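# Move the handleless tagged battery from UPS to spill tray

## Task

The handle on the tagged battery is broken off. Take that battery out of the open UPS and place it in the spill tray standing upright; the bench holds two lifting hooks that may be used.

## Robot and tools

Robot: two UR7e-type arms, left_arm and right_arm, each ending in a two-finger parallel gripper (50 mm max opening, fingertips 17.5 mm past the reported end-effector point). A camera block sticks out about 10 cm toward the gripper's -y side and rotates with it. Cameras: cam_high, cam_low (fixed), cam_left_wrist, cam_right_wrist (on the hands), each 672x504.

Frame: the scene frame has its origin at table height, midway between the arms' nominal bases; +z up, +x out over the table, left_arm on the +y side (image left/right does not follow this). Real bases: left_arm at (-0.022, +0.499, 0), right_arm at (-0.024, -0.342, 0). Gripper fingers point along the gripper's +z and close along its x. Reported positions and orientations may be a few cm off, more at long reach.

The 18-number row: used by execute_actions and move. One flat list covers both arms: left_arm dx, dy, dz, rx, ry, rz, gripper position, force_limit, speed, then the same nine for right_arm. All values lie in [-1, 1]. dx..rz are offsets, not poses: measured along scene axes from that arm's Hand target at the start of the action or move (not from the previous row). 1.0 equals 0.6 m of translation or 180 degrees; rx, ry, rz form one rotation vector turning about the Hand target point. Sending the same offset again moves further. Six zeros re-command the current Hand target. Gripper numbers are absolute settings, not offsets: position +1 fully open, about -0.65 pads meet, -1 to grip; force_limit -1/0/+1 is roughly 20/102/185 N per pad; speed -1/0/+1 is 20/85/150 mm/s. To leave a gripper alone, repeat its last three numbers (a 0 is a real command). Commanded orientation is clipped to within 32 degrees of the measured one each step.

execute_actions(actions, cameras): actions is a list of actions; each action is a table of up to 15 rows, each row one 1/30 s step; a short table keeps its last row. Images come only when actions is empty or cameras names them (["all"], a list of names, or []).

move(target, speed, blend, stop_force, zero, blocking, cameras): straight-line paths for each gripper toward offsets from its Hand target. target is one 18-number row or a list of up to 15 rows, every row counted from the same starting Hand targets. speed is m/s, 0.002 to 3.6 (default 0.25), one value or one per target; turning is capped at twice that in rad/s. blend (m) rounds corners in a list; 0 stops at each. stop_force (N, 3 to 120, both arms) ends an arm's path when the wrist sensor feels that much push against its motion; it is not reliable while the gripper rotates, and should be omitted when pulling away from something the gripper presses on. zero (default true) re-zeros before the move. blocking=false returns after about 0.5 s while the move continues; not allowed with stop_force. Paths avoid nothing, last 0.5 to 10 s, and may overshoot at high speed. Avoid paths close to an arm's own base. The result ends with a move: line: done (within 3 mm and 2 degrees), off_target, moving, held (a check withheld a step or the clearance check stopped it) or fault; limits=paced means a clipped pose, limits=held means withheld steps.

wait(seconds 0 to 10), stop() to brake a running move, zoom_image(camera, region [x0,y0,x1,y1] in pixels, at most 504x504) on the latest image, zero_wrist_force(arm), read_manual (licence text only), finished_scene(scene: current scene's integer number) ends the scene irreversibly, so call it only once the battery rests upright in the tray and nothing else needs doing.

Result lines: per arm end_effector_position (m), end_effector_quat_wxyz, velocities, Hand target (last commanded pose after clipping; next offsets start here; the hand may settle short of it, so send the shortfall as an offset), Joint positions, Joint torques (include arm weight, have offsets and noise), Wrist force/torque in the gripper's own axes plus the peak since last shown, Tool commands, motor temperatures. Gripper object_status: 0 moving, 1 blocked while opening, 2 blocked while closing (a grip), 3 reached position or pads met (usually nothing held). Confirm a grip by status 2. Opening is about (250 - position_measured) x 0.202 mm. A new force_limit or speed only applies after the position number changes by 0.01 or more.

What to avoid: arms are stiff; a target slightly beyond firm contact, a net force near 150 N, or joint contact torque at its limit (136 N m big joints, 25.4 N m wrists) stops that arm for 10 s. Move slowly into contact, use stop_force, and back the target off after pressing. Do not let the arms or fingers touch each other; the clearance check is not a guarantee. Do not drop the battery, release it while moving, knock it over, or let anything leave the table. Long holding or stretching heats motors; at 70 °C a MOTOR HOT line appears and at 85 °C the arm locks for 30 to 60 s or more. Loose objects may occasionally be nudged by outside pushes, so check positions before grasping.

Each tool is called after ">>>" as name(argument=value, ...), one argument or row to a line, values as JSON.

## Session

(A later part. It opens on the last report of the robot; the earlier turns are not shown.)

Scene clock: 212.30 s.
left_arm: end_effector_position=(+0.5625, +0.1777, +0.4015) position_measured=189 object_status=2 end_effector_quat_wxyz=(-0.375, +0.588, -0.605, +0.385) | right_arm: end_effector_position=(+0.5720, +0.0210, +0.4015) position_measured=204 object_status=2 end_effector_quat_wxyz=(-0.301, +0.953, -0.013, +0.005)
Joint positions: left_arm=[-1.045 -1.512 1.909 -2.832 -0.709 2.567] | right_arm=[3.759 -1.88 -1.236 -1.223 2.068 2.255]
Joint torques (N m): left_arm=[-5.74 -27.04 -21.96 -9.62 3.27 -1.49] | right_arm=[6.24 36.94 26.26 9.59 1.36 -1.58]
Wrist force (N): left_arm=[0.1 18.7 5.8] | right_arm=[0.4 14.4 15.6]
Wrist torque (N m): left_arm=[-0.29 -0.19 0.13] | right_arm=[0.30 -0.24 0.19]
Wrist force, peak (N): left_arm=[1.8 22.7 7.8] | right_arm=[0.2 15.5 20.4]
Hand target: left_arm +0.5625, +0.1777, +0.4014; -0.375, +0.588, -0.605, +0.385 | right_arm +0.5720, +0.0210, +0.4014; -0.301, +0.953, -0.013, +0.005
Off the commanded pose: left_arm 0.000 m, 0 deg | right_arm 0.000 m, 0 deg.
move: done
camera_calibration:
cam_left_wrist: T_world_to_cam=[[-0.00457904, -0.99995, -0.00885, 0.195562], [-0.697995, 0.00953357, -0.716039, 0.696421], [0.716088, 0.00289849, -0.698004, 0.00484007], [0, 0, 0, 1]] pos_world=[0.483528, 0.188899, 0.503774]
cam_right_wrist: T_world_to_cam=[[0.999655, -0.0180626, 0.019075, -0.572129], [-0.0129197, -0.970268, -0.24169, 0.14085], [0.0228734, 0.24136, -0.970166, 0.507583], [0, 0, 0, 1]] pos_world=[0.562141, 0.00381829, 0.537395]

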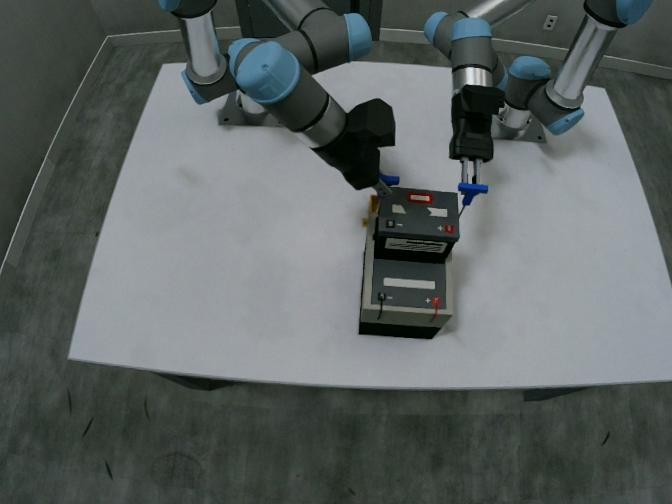

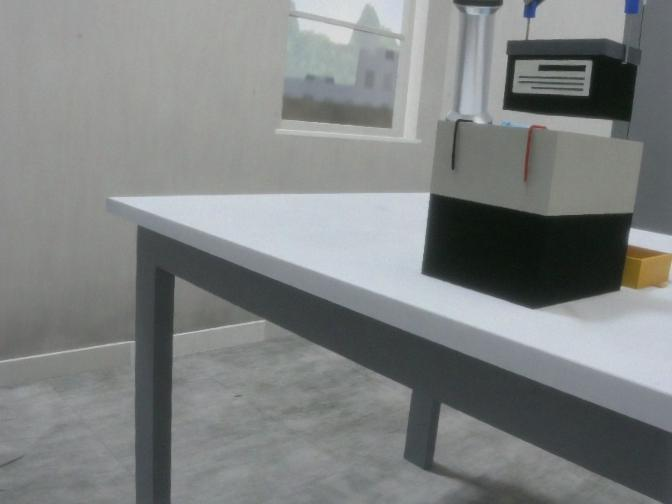

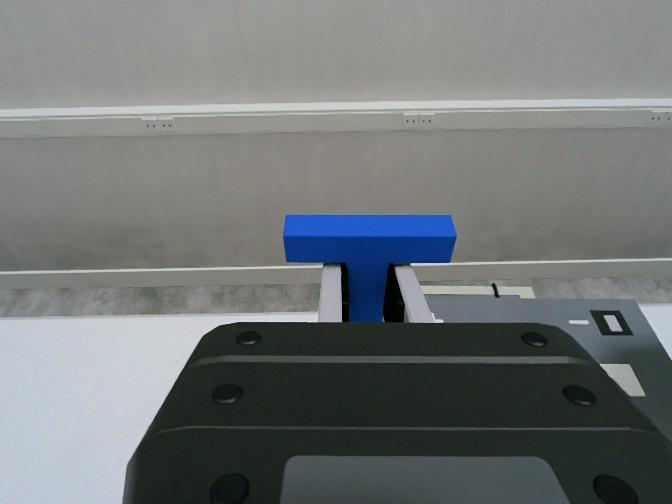

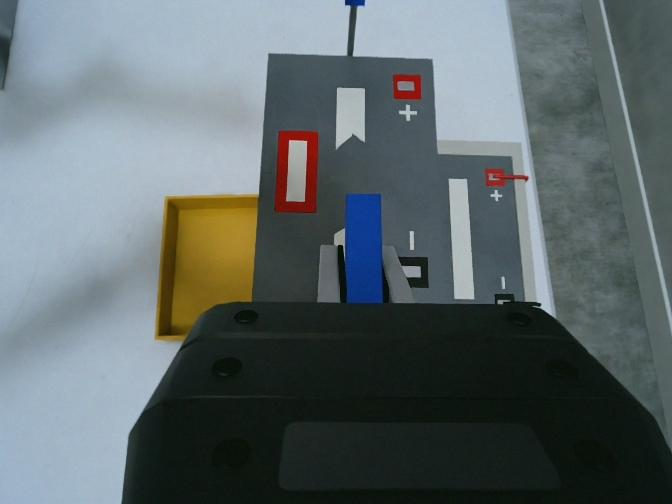

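>>> move(
  target=[-0.2535,0.024,0,0,0,0.0133,-1,-0.2,-0.5,-0.2425,0.0248,0,0,0,0.0133,-1,0,-0.7],
  speed=0.11,
  cameras=["all"],
)

Scene clock: 215.70 s.
left_arm: end_effector_position=(+0.4104, +0.1920, +0.4015) position_measured=189 object_status=2 end_effector_quat_wxyz=(-0.383, +0.600, -0.592, +0.377) | right_arm: end_effector_position=(+0.4264, +0.0359, +0.4015) position_measured=204 object_status=2 end_effector_quat_wxyz=(-0.301, +0.954, +0.007, -0.001)
Joint positions: left_arm=[-1.399 -1.884 2.121 -2.177 -0.47 1.982] | right_arm=[3.933 -1.586 -1.596 -1.095 2.016 2.391]
Joint torques (N m): left_arm=[2.66 -15.21 -27.51 -4.64 5.18 -1.46] | right_arm=[-12.24 22.94 44.26 4.72 5.01 -1.66]
Wrist force (N): left_arm=[1.4 18.1 6.2] | right_arm=[1.4 12.6 16.3]
Wrist torque (N m): left_arm=[-0.25 -0.14 -0.09] | right_arm=[0.27 -0.13 0.14]
Wrist force, peak (N): left_arm=[2.3 21.6 3.1] | right_arm=[3.3 14.7 16.0]
Hand target: left_arm +0.4104, +0.1921, +0.4014; -0.383, +0.600, -0.592, +0.377 | right_arm +0.4265, +0.0359, +0.4014; -0.301, +0.954, +0.007, -0.001
Off the commanded pose: left_arm 0.000 m, 0 deg | right_arm 0.000 m, 0 deg.
move: done
camera_calibration:
cam_left_wrist: T_world_to_cam=[[0.0371338, -0.99927, -0.00893262, 0.191983], [-0.697872, -0.0195335, -0.715956, 0.595594], [0.715259, 0.03282, -0.698088, 0.108353], [0, 0, 0, 1]] pos_world=[0.331019, 0.199921, 0.503774]
cam_right_wrist: T_world_to_cam=[[0.99953, 0.0238635, 0.0192477, -0.427957], [0.0278109, -0.969967, -0.241641, 0.13605], [0.0129032, 0.242063, -0.970175, 0.511539], [0, 0, 0, 1]] pos_world=[0.417372, 0.0183523, 0.537395]

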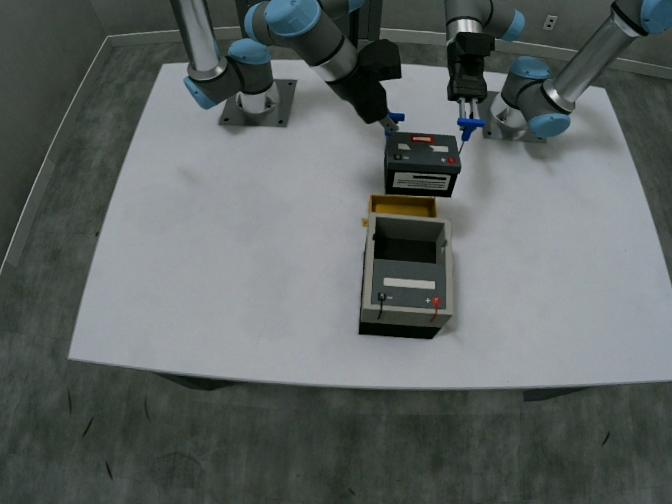

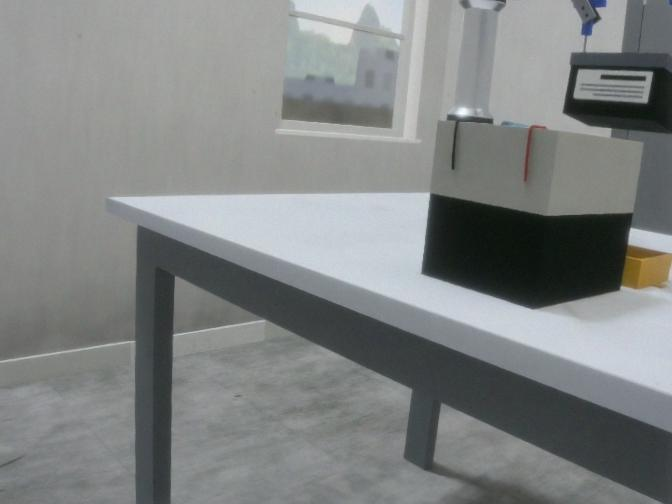

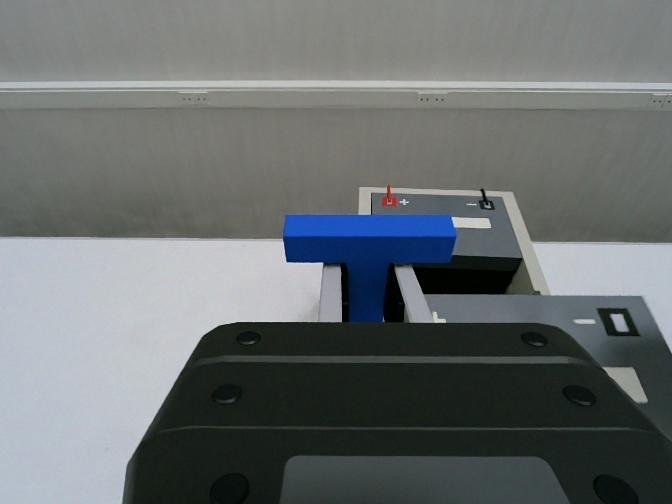

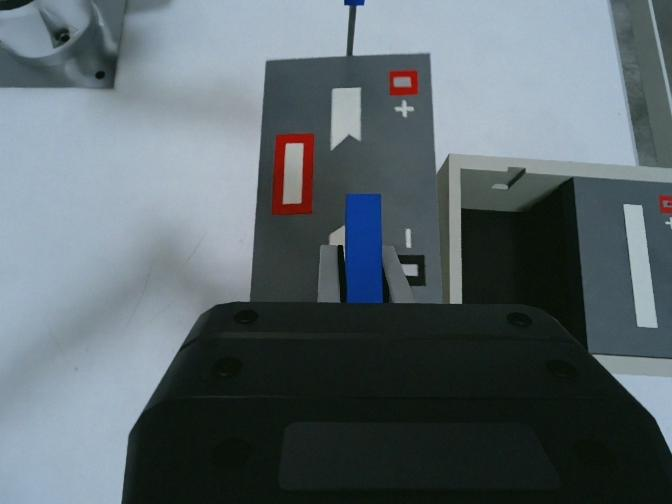

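>>> zoom_image(
  camera="cam_low",
  region=[520, 0, 672, 150],
)

>>> zoom_image(
  camera="cam_right_wrist",
  region=[220, 30, 480, 310],
)

>>> zoom_image(
  camera="cam_high",
  region=[350, 90, 500, 240],
)

Scaled by 3.316.

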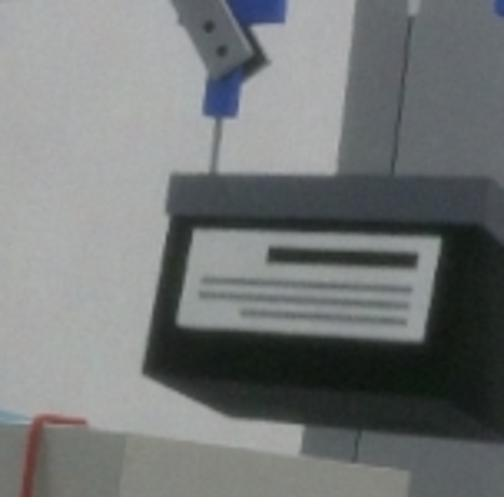

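Scaled by 1.800.

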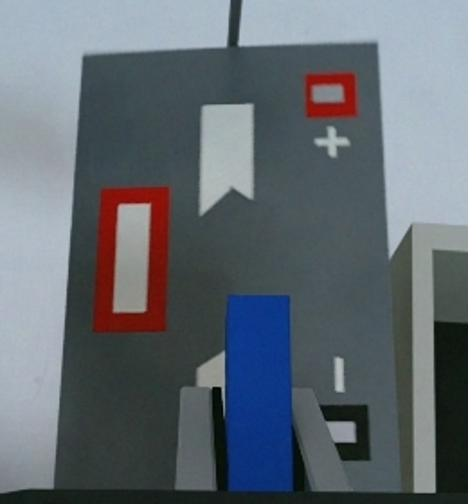

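Scaled by 3.360.

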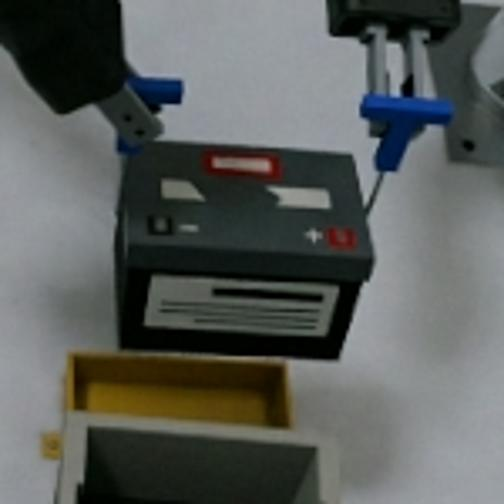

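>>> wait(
  seconds=0.1,
  cameras=["cam_low","cam_right_wrist"],
)

>>> zoom_image(
  camera="cam_low",
  region=[520, 0, 672, 150],
)

Scene clock: 233.67 s.
left_arm: end_effector_position=(+0.4104, +0.1921, +0.4014) position_measured=189 object_status=2 end_effector_quat_wxyz=(-0.383, +0.600, -0.592, +0.377) | right_arm: end_effector_position=(+0.4265, +0.0359, +0.4014) position_measured=204 object_status=2 end_effector_quat_wxyz=(-0.301, +0.954, +0.007, -0.001)
Joint positions: left_arm=[-1.399 -1.884 2.121 -2.177 -0.47 1.981] | right_arm=[3.933 -1.586 -1.596 -1.095 2.016 2.391]
Joint torques (N m): left_arm=[-7.15 -29.74 -22.72 -7.5 6.46 0.76] | right_arm=[12.21 33.04 30.1 4.99 4.35 -0.18]
Wrist force (N): left_arm=[1.9 18.1 6.2] | right_arm=[0.8 12.2 16.4]
Wrist torque (N m): left_arm=[-0.23 -0.12 -0.08] | right_arm=[0.29 -0.14 0.17]
Wrist force, peak (N): left_arm=[2.0 19.4 4.5] | right_arm=[0.1 12.8 16.7]
Hand target: left_arm +0.4104, +0.1921, +0.4014; -0.383, +0.600, -0.592, +0.377 | right_arm +0.4265, +0.0359, +0.4014; -0.301, +0.954, +0.007, -0.001
Tool commands: left_gripper/position=-1.0 left_gripper/force_limit=-0.2 left_gripper/speed=-0.5 right_gripper/position=-1.0 right_gripper/force_limit=+0.0 right_gripper/speed=-0.7
Off the commanded pose: left_arm 0.000 m, 0 deg | right_arm 0.000 m, 0 deg.
wait: 0.10 s; at rest from the start
camera_calibration:
cam_right_wrist: T_world_to_cam=[[0.999534, 0.0237932, 0.0191269, -0.427893], [0.0277135, -0.969969, -0.241646, 0.136094], [0.0128029, 0.242063, -0.970176, 0.511582], [0, 0, 0, 1]] pos_world=[0.417372, 0.0183523, 0.537395]
Images, in order (width x height): cam_low 672x504, cam_right_wrist 672x504.

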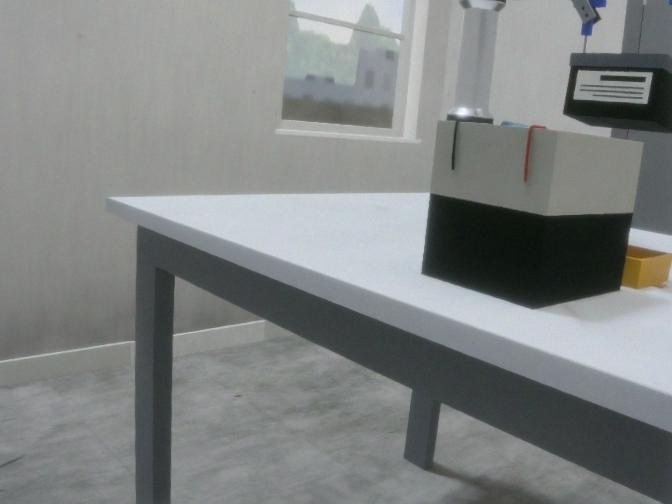

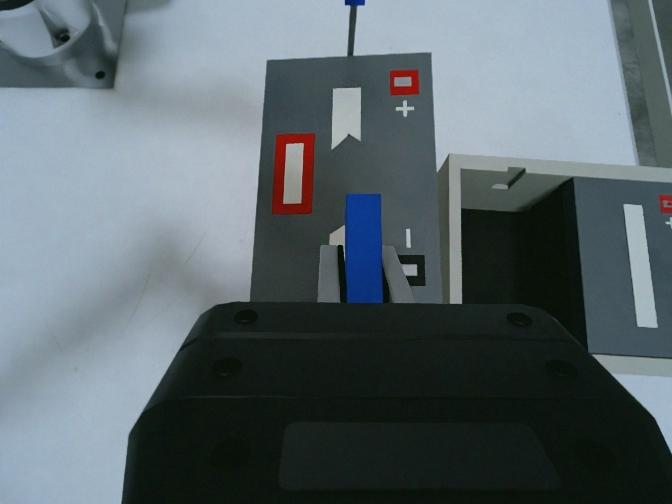

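Scaled by 3.316.

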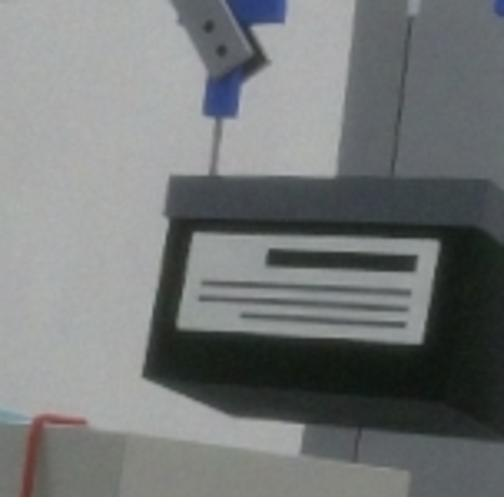

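>>> zoom_image(
  camera="cam_right_wrist",
  region=[240, 20, 470, 310],
)

Scaled by 1.738.

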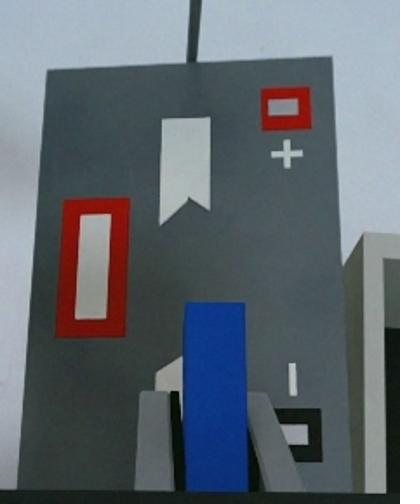

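>>> move(
  target=[-0.0067,0,-0.269,0,0,0,-1,-0.2,-0.5,-0.0067,0,-0.269,0,0,0,-1,0,-0.7],
  speed=0.09,
  cameras=["cam_high","cam_low","cam_right_wrist"],
)

>>> zoom_image(
  camera="cam_right_wrist",
  region=[140, 20, 560, 330],
)

>>> zoom_image(
  camera="cam_high",
  region=[350, 110, 500, 260],
)

Scene clock: 255.80 s.
left_arm: end_effector_position=(+0.4064, +0.1921, +0.2399) position_measured=189 object_status=2 end_effector_quat_wxyz=(-0.383, +0.600, -0.592, +0.377) | right_arm: end_effector_position=(+0.4225, +0.0359, +0.2399) position_measured=204 object_status=2 end_effector_quat_wxyz=(-0.301, +0.954, +0.007, -0.001)
Joint positions: left_arm=[-1.411 -1.658 2.419 -2.68 -0.466 1.958] | right_arm=[3.938 -1.674 -1.931 -0.67 2.013 2.397]
Joint torques (N m): left_arm=[9.85 -32.47 -36.75 -4.73 5.26 -0.42] | right_arm=[11.56 49.78 40.87 5.77 1.99 1.93]
Wrist force (N): left_arm=[2.1 18.8 4.8] | right_arm=[-0.4 12.4 16.3]
Wrist torque (N m): left_arm=[-0.34 -0.17 -0.11] | right_arm=[0.31 -0.30 0.18]
Wrist force, peak (N): left_arm=[2.7 21.3 7.6] | right_arm=[0.8 14.0 19.7]
Hand target: left_arm +0.4064, +0.1921, +0.2400; -0.383, +0.600, -0.592, +0.377 | right_arm +0.4225, +0.0359, +0.2400; -0.301, +0.954, +0.007, -0.001
Off the commanded pose: left_arm 0.000 m, 0 deg | right_arm 0.000 m, 0 deg.
move: done
camera_calibration:
cam_right_wrist: T_world_to_cam=[[0.999539, 0.0237459, 0.018904, -0.420723], [0.0276113, -0.970017, -0.241465, 0.0971303], [0.0126034, 0.241876, -0.970225, 0.354956], [0, 0, 0, 1]] pos_world=[0.413373, 0.018353, 0.375794]
Images, in order (width x height): cam_high 672x504, cam_low 672x504, cam_right_wrist 672x504.

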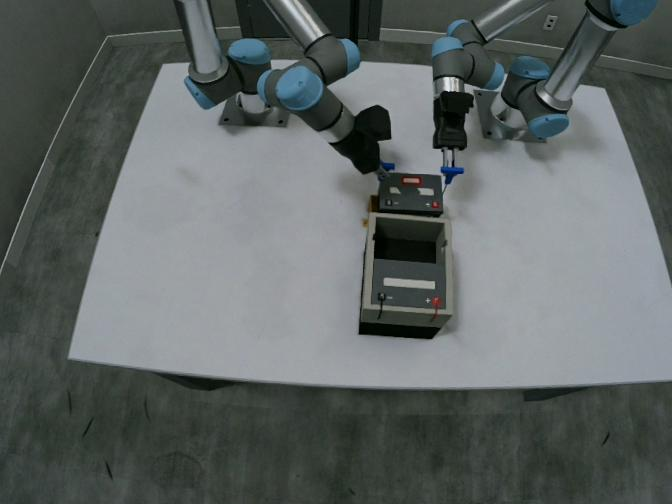

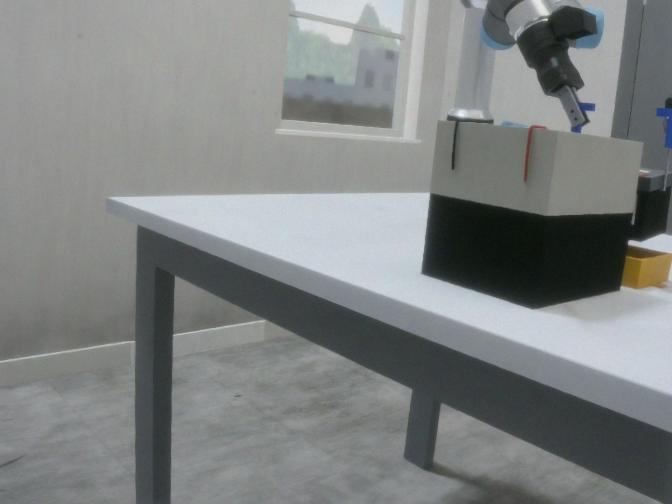

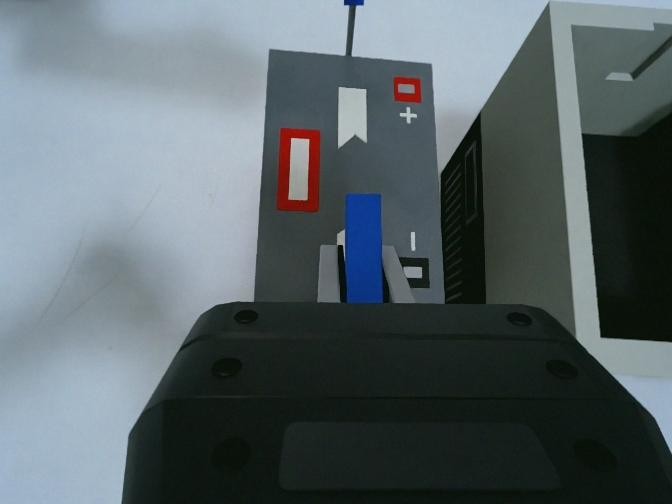

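Scaled by 1.200.

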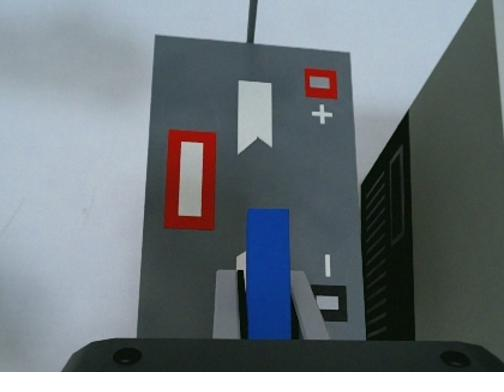

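Scaled by 3.360.

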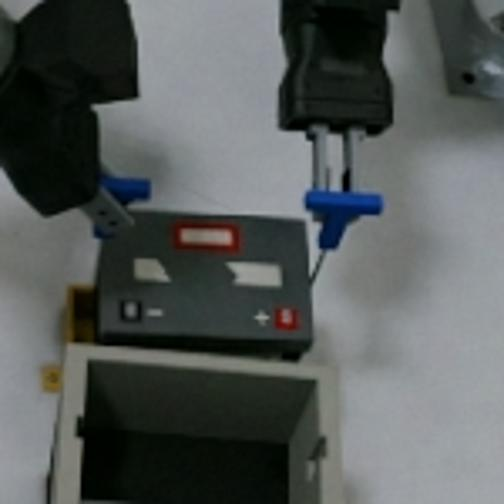

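>>> zoom_image(
  camera="cam_low",
  region=[560, 100, 672, 310],
)

>>> wait(
  seconds=0.1,
  cameras=["cam_left_wrist","cam_right_wrist"],
)

Scaled by 2.400.

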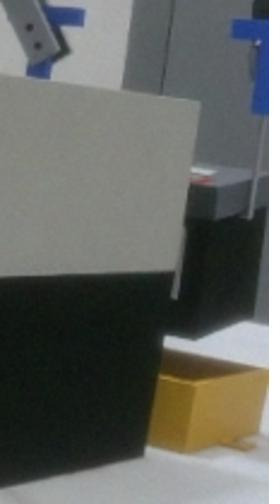

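Scene clock: 260.50 s.
left_arm: end_effector_position=(+0.4064, +0.1921, +0.2400) position_measured=189 object_status=2 end_effector_quat_wxyz=(-0.383, +0.600, -0.592, +0.377) | right_arm: end_effector_position=(+0.4225, +0.0359, +0.2400) position_measured=204 object_status=2 end_effector_quat_wxyz=(-0.301, +0.954, +0.007, -0.001)
Joint positions: left_arm=[-1.411 -1.658 2.419 -2.68 -0.466 1.958] | right_arm=[3.938 -1.674 -1.931 -0.67 2.014 2.397]
Joint torques (N m): left_arm=[7.48 -34.63 -37.04 -7.77 7.43 -1.66] | right_arm=[-10.11 48.45 39.68 10.04 1.52 -1.4]
Wrist force (N): left_arm=[1.9 18.7 5.2] | right_arm=[-0.3 12.6 16.3]
Wrist torque (N m): left_arm=[-0.32 -0.15 -0.11] | right_arm=[0.33 -0.24 0.17]
Wrist force, peak (N): left_arm=[1.8 19.0 5.3] | right_arm=[-0.3 12.8 16.5]
Hand target: left_arm +0.4064, +0.1921, +0.2400; -0.383, +0.600, -0.592, +0.377 | right_arm +0.4225, +0.0359, +0.2400; -0.301, +0.954, +0.007, -0.001
Tool commands: left_gripper/position=-1.0 left_gripper/force_limit=-0.2 left_gripper/speed=-0.5 right_gripper/position=-1.0 right_gripper/force_limit=+0.0 right_gripper/speed=-0.7
Off the commanded pose: left_arm 0.000 m, 0 deg | right_arm 0.000 m, 0 deg.
wait: 0.10 s; at rest from the start
camera_calibration:
cam_left_wrist: T_world_to_cam=[[0.0371308, -0.999269, -0.00907658, 0.19074], [-0.697924, -0.0194307, -0.715908, 0.477155], [0.715208, 0.032917, -0.698136, -0.00151411], [0, 0, 0, 1]] pos_world=[0.327019, 0.199922, 0.342274]
cam_right_wrist: T_world_to_cam=[[0.999534, 0.0237932, 0.0191269, -0.420808], [0.0277135, -0.969969, -0.241646, 0.0972027], [0.0128029, 0.242063, -0.970176, 0.355046], [0, 0, 0, 1]] pos_world=[0.413372, 0.0183523, 0.375995]
Images, in order (width x height): cam_left_wrist 672x504, cam_right_wrist 672x504.

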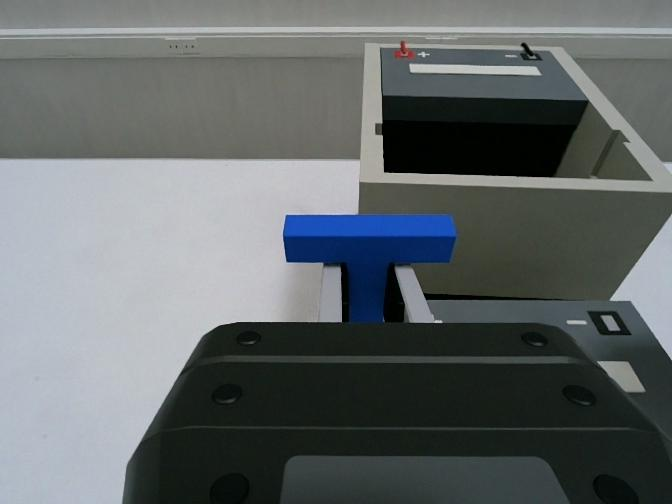

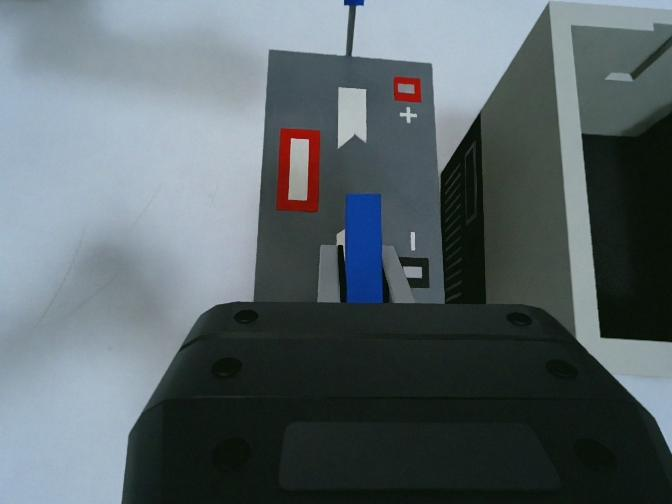

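>>> move(
  target=[0.0133,-0.001,-0.017,0,0,0,-1,-0.2,-0.5,0.0133,-0.001,-0.017,0,0,0,-1,0,-0.7],
  speed=0.02,
  cameras=["cam_right_wrist","cam_low"],
)

>>> zoom_image(
  camera="cam_low",
  region=[560, 100, 672, 310],
)

Scene clock: 270.80 s.
left_arm: end_effector_position=(+0.4145, +0.1915, +0.2297) position_measured=189 object_status=2 end_effector_quat_wxyz=(-0.383, +0.600, -0.592, +0.377) end_effector_velocity=(+0.000, +0.000, +0.000) end_effector_angular_velocity=(+0.001, +0.001, +0.001) | right_arm: end_effector_position=(+0.4305, +0.0353, +0.2297) position_measured=204 object_status=2 end_effector_quat_wxyz=(-0.301, +0.954, +0.007, -0.001)
Joint positions: left_arm=[-1.388 -1.605 2.422 -2.777 -0.475 2.004] | right_arm=[3.926 -1.701 -1.929 -0.651 2.019 2.385]
Joint velocities: left_arm=[-0.001 -0.002 0 0.007 0 -0.003] | right_arm=[within noise]
Joint torques (N m): left_arm=[-7.44 -35.84 -14.35 -3.82 6.04 -1.87] | right_arm=[-0.81 50.58 38.93 6.43 3.58 0.59]
Wrist force (N): left_arm=[2.3 18.9 5.4] | right_arm=[-0.3 12.1 16.8]
Wrist torque (N m): left_arm=[-0.26 -0.10 -0.14] | right_arm=[0.37 -0.26 0.26]
Wrist force, peak (N): left_arm=[2.1 19.2 6.5] | right_arm=[0.5 12.9 16.9]
Hand target: left_arm +0.4144, +0.1915, +0.2298; -0.383, +0.600, -0.592, +0.377 | right_arm +0.4304, +0.0353, +0.2298; -0.301, +0.954, +0.007, -0.001
Off the commanded pose: left_arm 0.000 m, 0 deg | right_arm 0.000 m, 0 deg.
move: done
camera_calibration:
cam_right_wrist: T_world_to_cam=[[0.999534, 0.0237911, 0.0191263, -0.428691], [0.0277114, -0.969969, -0.241646, 0.0938841], [0.0128029, 0.242063, -0.970176, 0.344998], [0, 0, 0, 1]] pos_world=[0.421472, 0.0177523, 0.365595]
Images, in order (width x height): cam_low 672x504, cam_right_wrist 672x504.

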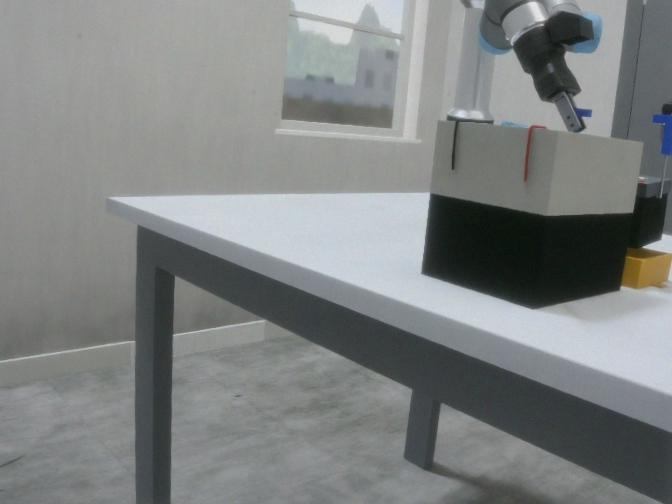

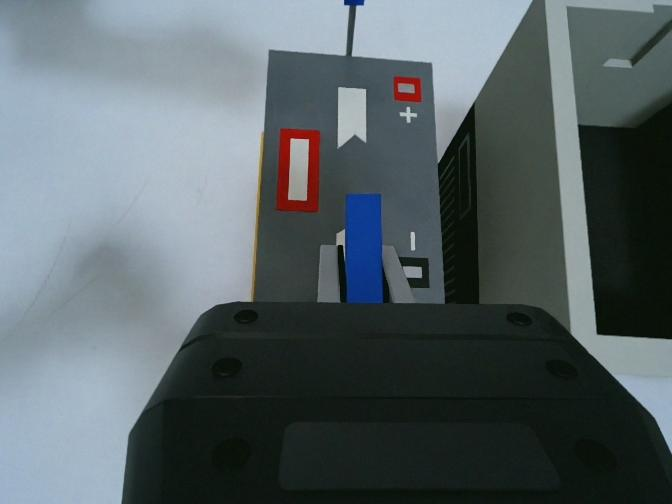

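Scaled by 2.400.

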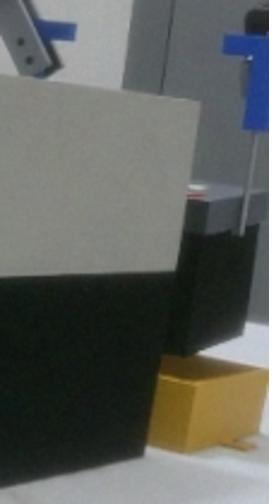

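>>> move(
  target=[0,0,-0.06,0,0,0,-1,-0.2,-0.5,0,0,-0.06,0,0,0,-1,0,-0.7],
  speed=0.08,
)

>>> move(
  target=[0,0,-0.045,0,0,0,-1,-0.2,-0.5,0,0,-0.045,0,0,0,-1,0,-0.7],
  speed=0.015,
  stop_force=6,
  cameras=["cam_right_wrist","cam_high"],
)

Scene clock: 276.77 s.
left_arm: end_effector_position=(+0.4144, +0.1915, +0.1937) position_measured=189 object_status=2 end_effector_quat_wxyz=(-0.383, +0.600, -0.592, +0.377) | right_arm: end_effector_position=(+0.4304, +0.0353, +0.1937) position_measured=204 object_status=2 end_effector_quat_wxyz=(-0.301, +0.954, +0.007, -0.001)
Joint positions: left_arm=[-1.388 -1.503 2.463 -2.92 -0.474 2.004] | right_arm=[3.926 -1.747 -1.98 -0.553 2.019 2.385]
Joint torques (N m): left_arm=[10.18 -34.63 -32.82 -4.65 5.84 -1.1] | right_arm=[9.84 51.41 40.09 5.13 1 1.7]
Wrist force (N): left_arm=[2.4 18.1 6.3] | right_arm=[0.4 12.1 16.7]
Wrist torque (N m): left_arm=[-0.24 -0.13 -0.16] | right_arm=[0.37 -0.17 0.21]
Wrist force, peak (N): left_arm=[2.3 21.3 6.7] | right_arm=[0.0 14.1 19.3]
Hand target: left_arm +0.4144, +0.1915, +0.1938; -0.383, +0.600, -0.592, +0.377 | right_arm +0.4304, +0.0353, +0.1938; -0.301, +0.954, +0.007, -0.001
Off the commanded pose: left_arm 0.000 m, 0 deg | right_arm 0.000 m, 0 deg.
move: done

Scene clock: 279.20 s.
left_arm: end_effector_position=(+0.4144, +0.1915, +0.1745) position_measured=189 object_status=2 end_effector_quat_wxyz=(-0.383, +0.600, -0.592, +0.377) | right_arm: end_effector_position=(+0.4304, +0.0353, +0.1744) position_measured=204 object_status=2 end_effector_quat_wxyz=(-0.301, +0.954, +0.007, -0.001)
Joint positions: left_arm=[-1.388 -1.442 2.48 -2.999 -0.474 2.004] | right_arm=[3.926 -1.776 -2.004 -0.5 2.019 2.385]
Joint torques (N m): left_arm=[7.82 -37.29 -28.66 -7.44 3.39 0.33] | right_arm=[9.54 50.72 37.75 7.16 1.61 2.03]
Wrist force (N): left_arm=[0.5 12.6 3.6] | right_arm=[0.8 11.6 13.9]
Wrist torque (N m): left_arm=[-0.12 -0.16 0.03] | right_arm=[0.26 -0.15 0.19]
Wrist force, peak (N): left_arm=[2.5 18.8 5.3] | right_arm=[0.2 13.4 16.1]
Hand target: left_arm +0.4144, +0.1915, +0.1745; -0.383, +0.600, -0.592, +0.377 (not the last commanded pose) | right_arm +0.4304, +0.0353, +0.1745; -0.301, +0.954, +0.007, -0.001 (not the last commanded pose)
Off the commanded pose: left_arm 0.008 m, 0 deg | right_arm 0.008 m, 0 deg.
move: contact (left_arm, right_arm)
camera_calibration:
cam_right_wrist: T_world_to_cam=[[0.999535, 0.023818, 0.0190277, -0.427506], [0.0277123, -0.969991, -0.241555, 0.08052], [0.0127033, 0.24197, -0.970201, 0.291497], [0, 0, 0, 1]] pos_world=[0.421373, 0.0177527, 0.310395]
Images, in order (width x height): cam_high 672x504, cam_right_wrist 672x504.

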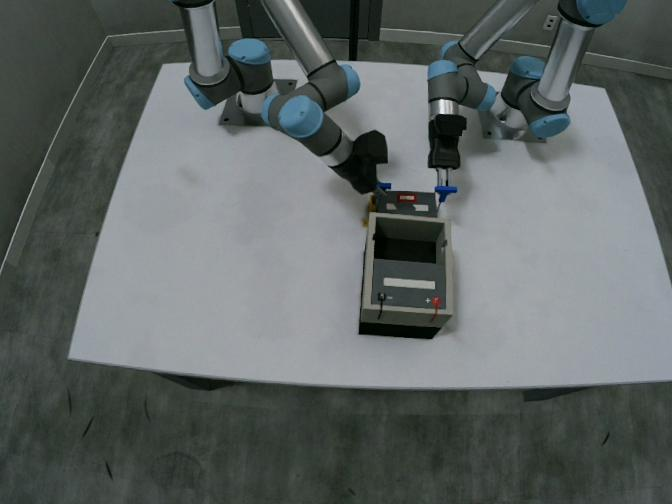

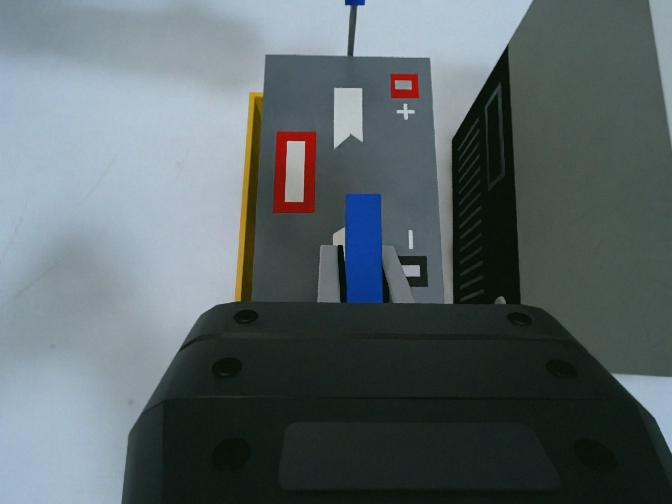

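>>> move(
  target=[0,0,-0.01,0,0,0,-1,-0.2,-0.5,0,0,-0.01,0,0,0,-1,0,-0.7],
  speed=0.02,
  cameras=["cam_right_wrist"],
)

Scene clock: 282.27 s.
left_arm: end_effector_position=(+0.4144, +0.1915, +0.1684) position_measured=189 object_status=2 end_effector_quat_wxyz=(-0.383, +0.601, -0.592, +0.377) | right_arm: end_effector_position=(+0.4304, +0.0353, +0.1684) position_measured=204 object_status=2 end_effector_quat_wxyz=(-0.301, +0.954, +0.007, -0.001)
Joint positions: left_arm=[-1.388 -1.422 2.485 -3.024 -0.474 2.003] | right_arm=[3.926 -1.786 -2.011 -0.483 2.019 2.385]
Joint torques (N m): left_arm=[5.59 -32.84 -7.27 -1.84 0.68 1.26] | right_arm=[8.45 30.29 18.75 3.65 1.56 1.01]
Wrist force (N): left_arm=[0.9 3.2 -1.5] | right_arm=[-0.2 3.3 -2.4]
Wrist torque (N m): left_arm=[0.05 -0.15 -0.02] | right_arm=[-0.31 -0.17 0.23]
Wrist force, peak (N): left_arm=[0.6 13.7 4.0] | right_arm=[0.1 13.0 15.5]
Hand target: left_arm +0.4144, +0.1915, +0.1685; -0.383, +0.600, -0.592, +0.377 | right_arm +0.4304, +0.0353, +0.1685; -0.301, +0.954, +0.007, -0.001
Off the commanded pose: left_arm 0.000 m, 0 deg | right_arm 0.000 m, 0 deg.
move: done
camera_calibration:
cam_right_wrist: T_world_to_cam=[[0.999535, 0.0238159, 0.0190271, -0.427389], [0.0277102, -0.969992, -0.241555, 0.0790474], [0.0127033, 0.24197, -0.970201, 0.285578], [0, 0, 0, 1]] pos_world=[0.421373, 0.0177527, 0.304295]
Images, in order (width x height): cam_right_wrist 672x504.

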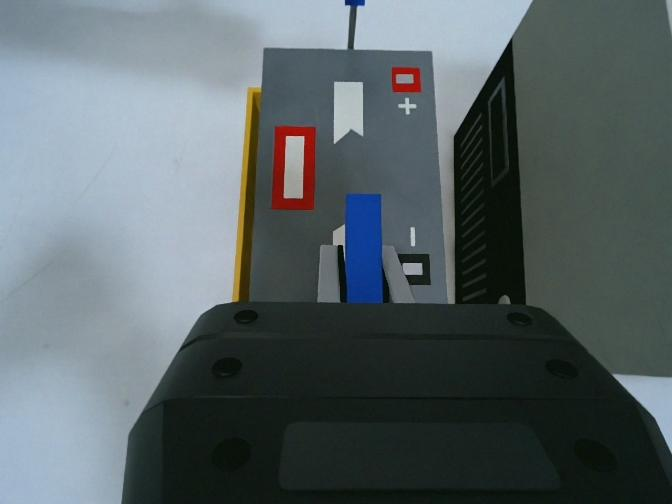

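>>> move(
  target=[0,0.037,0,0,0,0,-1,-0.2,-0.5,0,-0.037,0,0,0,0,-1,0,-0.7],
  speed=0.05,
  stop_force=7,
  cameras=["all"],
)

Scene clock: 287.27 s.
left_arm: end_effector_position=(+0.4144, +0.2137, +0.1685) position_measured=189 object_status=2 end_effector_quat_wxyz=(-0.383, +0.600, -0.592, +0.377) | right_arm: end_effector_position=(+0.4304, +0.0131, +0.1685) position_measured=204 object_status=2 end_effector_quat_wxyz=(-0.301, +0.954, +0.007, -0.001)
Joint positions: left_arm=[-1.374 -1.45 2.533 -3.069 -0.48 2.032] | right_arm=[3.892 -1.761 -2.037 -0.497 2.033 2.35]
Joint torques (N m): left_arm=[-8.78 -9.09 -24.46 -1.53 3.48 -1.92] | right_arm=[14.36 16.35 31.06 6.63 -0.99 2.29]
Wrist force (N): left_arm=[0.9 2.8 -1.5] | right_arm=[0.1 1.1 1.0]
Wrist torque (N m): left_arm=[-0.01 -0.14 -0.05] | right_arm=[0.02 -0.21 0.20]
Wrist force, peak (N): left_arm=[1.6 3.0 -1.6] | right_arm=[0.2 4.9 0.6]
Hand target: left_arm +0.4144, +0.2137, +0.1685; -0.383, +0.600, -0.592, +0.377 | right_arm +0.4304, +0.0131, +0.1685; -0.301, +0.954, +0.007, -0.001
Off the commanded pose: left_arm 0.000 m, 0 deg | right_arm 0.000 m, 0 deg.
move: done
camera_calibration:
cam_left_wrist: T_world_to_cam=[[0.037203, -0.999267, -0.00900868, 0.211334], [-0.697972, -0.019532, -0.715859, 0.431924], [0.715158, 0.0329199, -0.698187, -0.057903], [0, 0, 0, 1]] pos_world=[0.335019, 0.221521, 0.270673]
cam_right_wrist: T_world_to_cam=[[0.999535, 0.0238159, 0.0190271, -0.426863], [0.0277102, -0.969992, -0.241555, 0.0575377], [0.0127033, 0.24197, -0.970201, 0.291047], [0, 0, 0, 1]] pos_world=[0.421373, -0.00444731, 0.304395]

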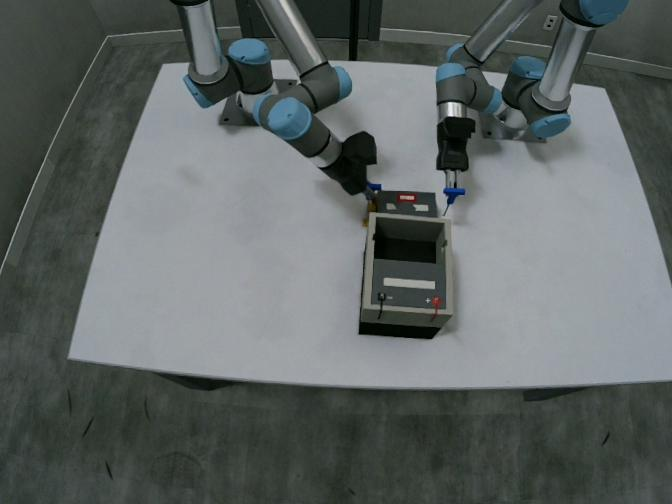

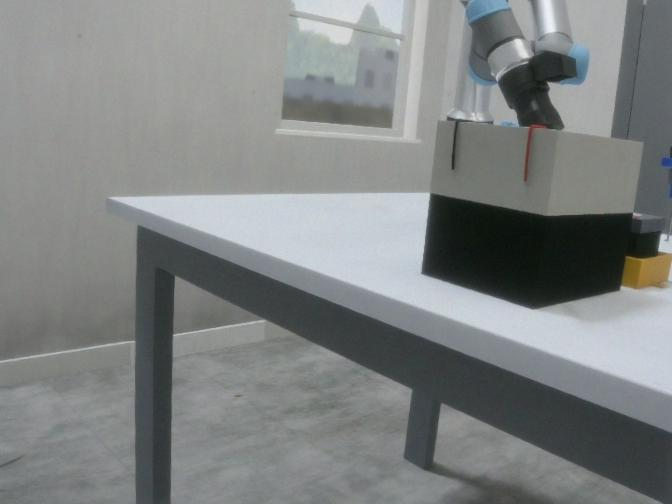

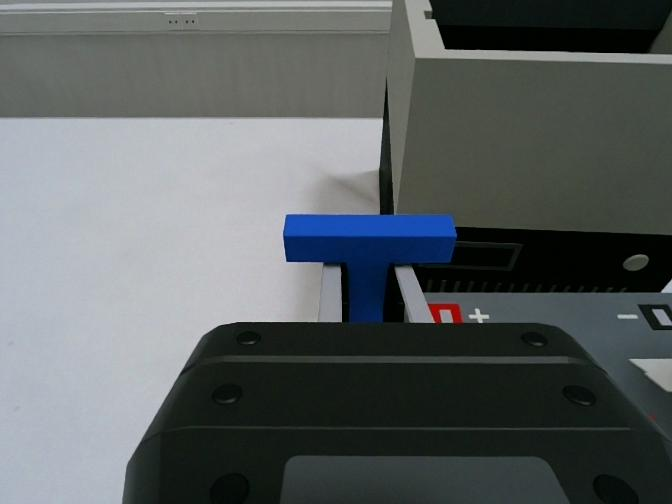

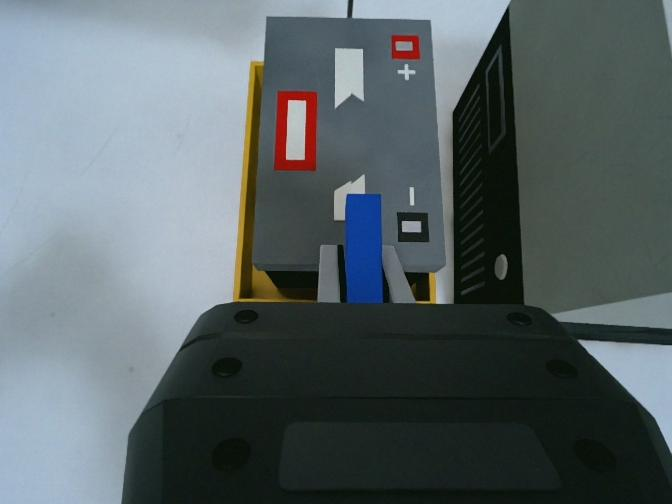

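>>> move(
  target=[
    [0,0.045,0,0,0,0,-1,-0.2,-0.5,0,-0.06,0,0,0,0,-1,0,-0.7],
    [0,0.07,0.13,0,0,0,-1,-0.2,-0.5,0,-0.1,0.13,0,0,0,-1,0,-0.7],
  ],
  speed=[0.06,0.12],
  blend=0.01,
  cameras=["cam_high","cam_low","cam_right_wrist"],
)

>>> zoom_image(
  camera="cam_right_wrist",
  region=[180, 0, 500, 320],
)

>>> zoom_image(
  camera="cam_low",
  region=[560, 150, 672, 310],
)

>>> zoom_image(
  camera="cam_high",
  region=[340, 150, 480, 260],
)

Scene clock: 292.93 s.
left_arm: end_effector_position=(+0.4144, +0.2556, +0.2465) position_measured=189 object_status=2 end_effector_quat_wxyz=(-0.383, +0.601, -0.592, +0.377) | right_arm: end_effector_position=(+0.4305, -0.0470, +0.2466) position_measured=204 object_status=2 end_effector_quat_wxyz=(-0.301, +0.954, +0.007, -0.001)
Joint positions: left_arm=[-1.342 -1.774 2.526 -2.792 -0.494 2.093] | right_arm=[3.79 -1.596 -1.979 -0.77 2.072 2.243]
Joint torques (N m): left_arm=[-8.67 -11.24 -8.13 -4.52 3.44 1.87] | right_arm=[15.08 12.96 14.83 4.78 -0.7 2.28]
Wrist force (N): left_arm=[1.0 3.0 -1.9] | right_arm=[0.1 0.7 0.8]
Wrist torque (N m): left_arm=[0.01 -0.16 0.08] | right_arm=[-0.01 -0.18 0.23]
Wrist force, peak (N): left_arm=[0.3 4.0 -1.3] | right_arm=[-0.2 2.5 2.0]
Hand target: left_arm +0.4144, +0.2557, +0.2465; -0.383, +0.600, -0.592, +0.377 | right_arm +0.4304, -0.0469, +0.2465; -0.301, +0.954, +0.007, -0.001
Off the commanded pose: left_arm 0.000 m, 0 deg | right_arm 0.000 m, 0 deg.
move: done
camera_calibration:
cam_right_wrist: T_world_to_cam=[[0.999533, 0.0237634, 0.0192294, -0.426996], [0.0277122, -0.969917, -0.241855, 0.0182244], [0.0129036, 0.242275, -0.970122, 0.381268], [0, 0, 0, 1]] pos_world=[0.421372, -0.0645487, 0.382495]
Images, in order (width x height): cam_high 672x504, cam_low 672x504, cam_right_wrist 672x504.

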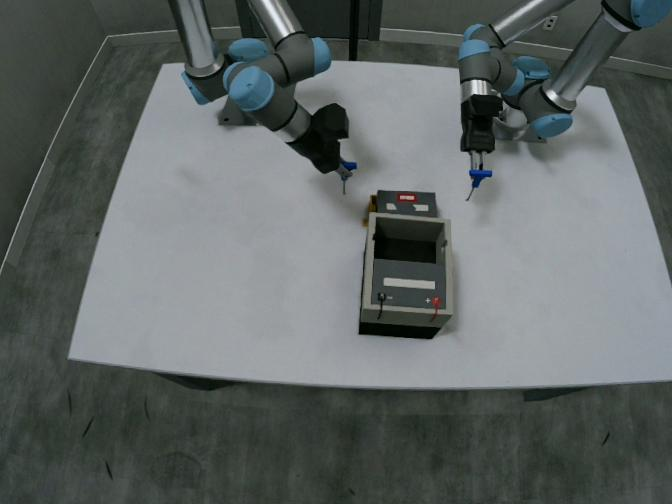

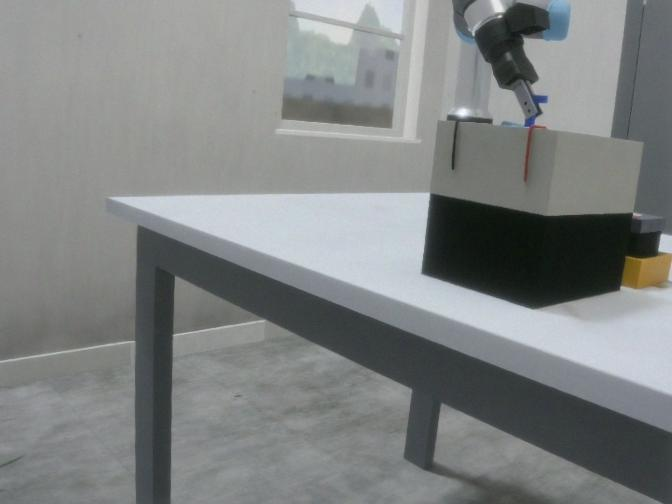

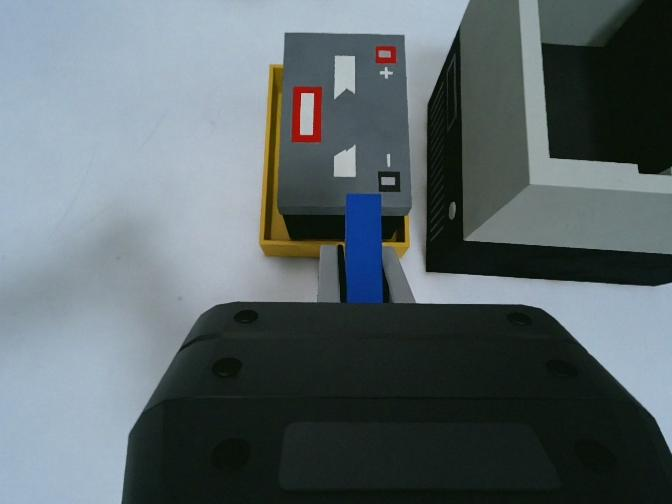

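Scaled by 1.575.

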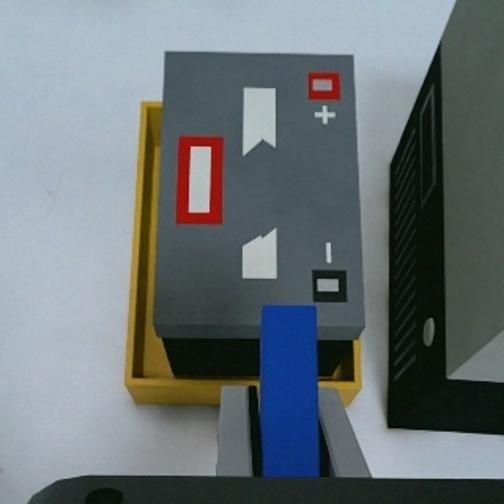

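Scaled by 3.150.

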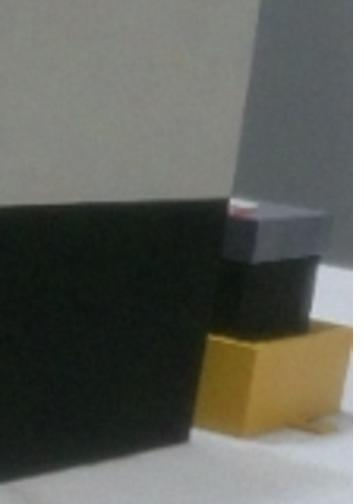

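Scaled by 3.600.

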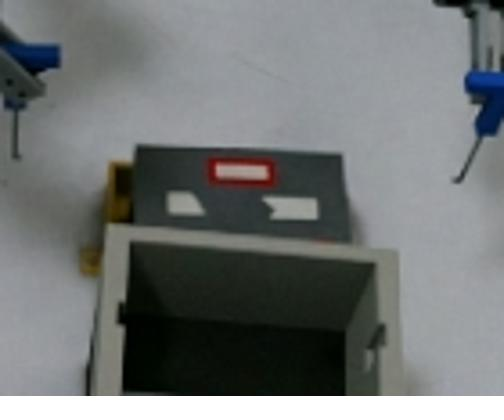

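>>> finished_scene(
  scene=2,
)

The scene is finished: the task was done.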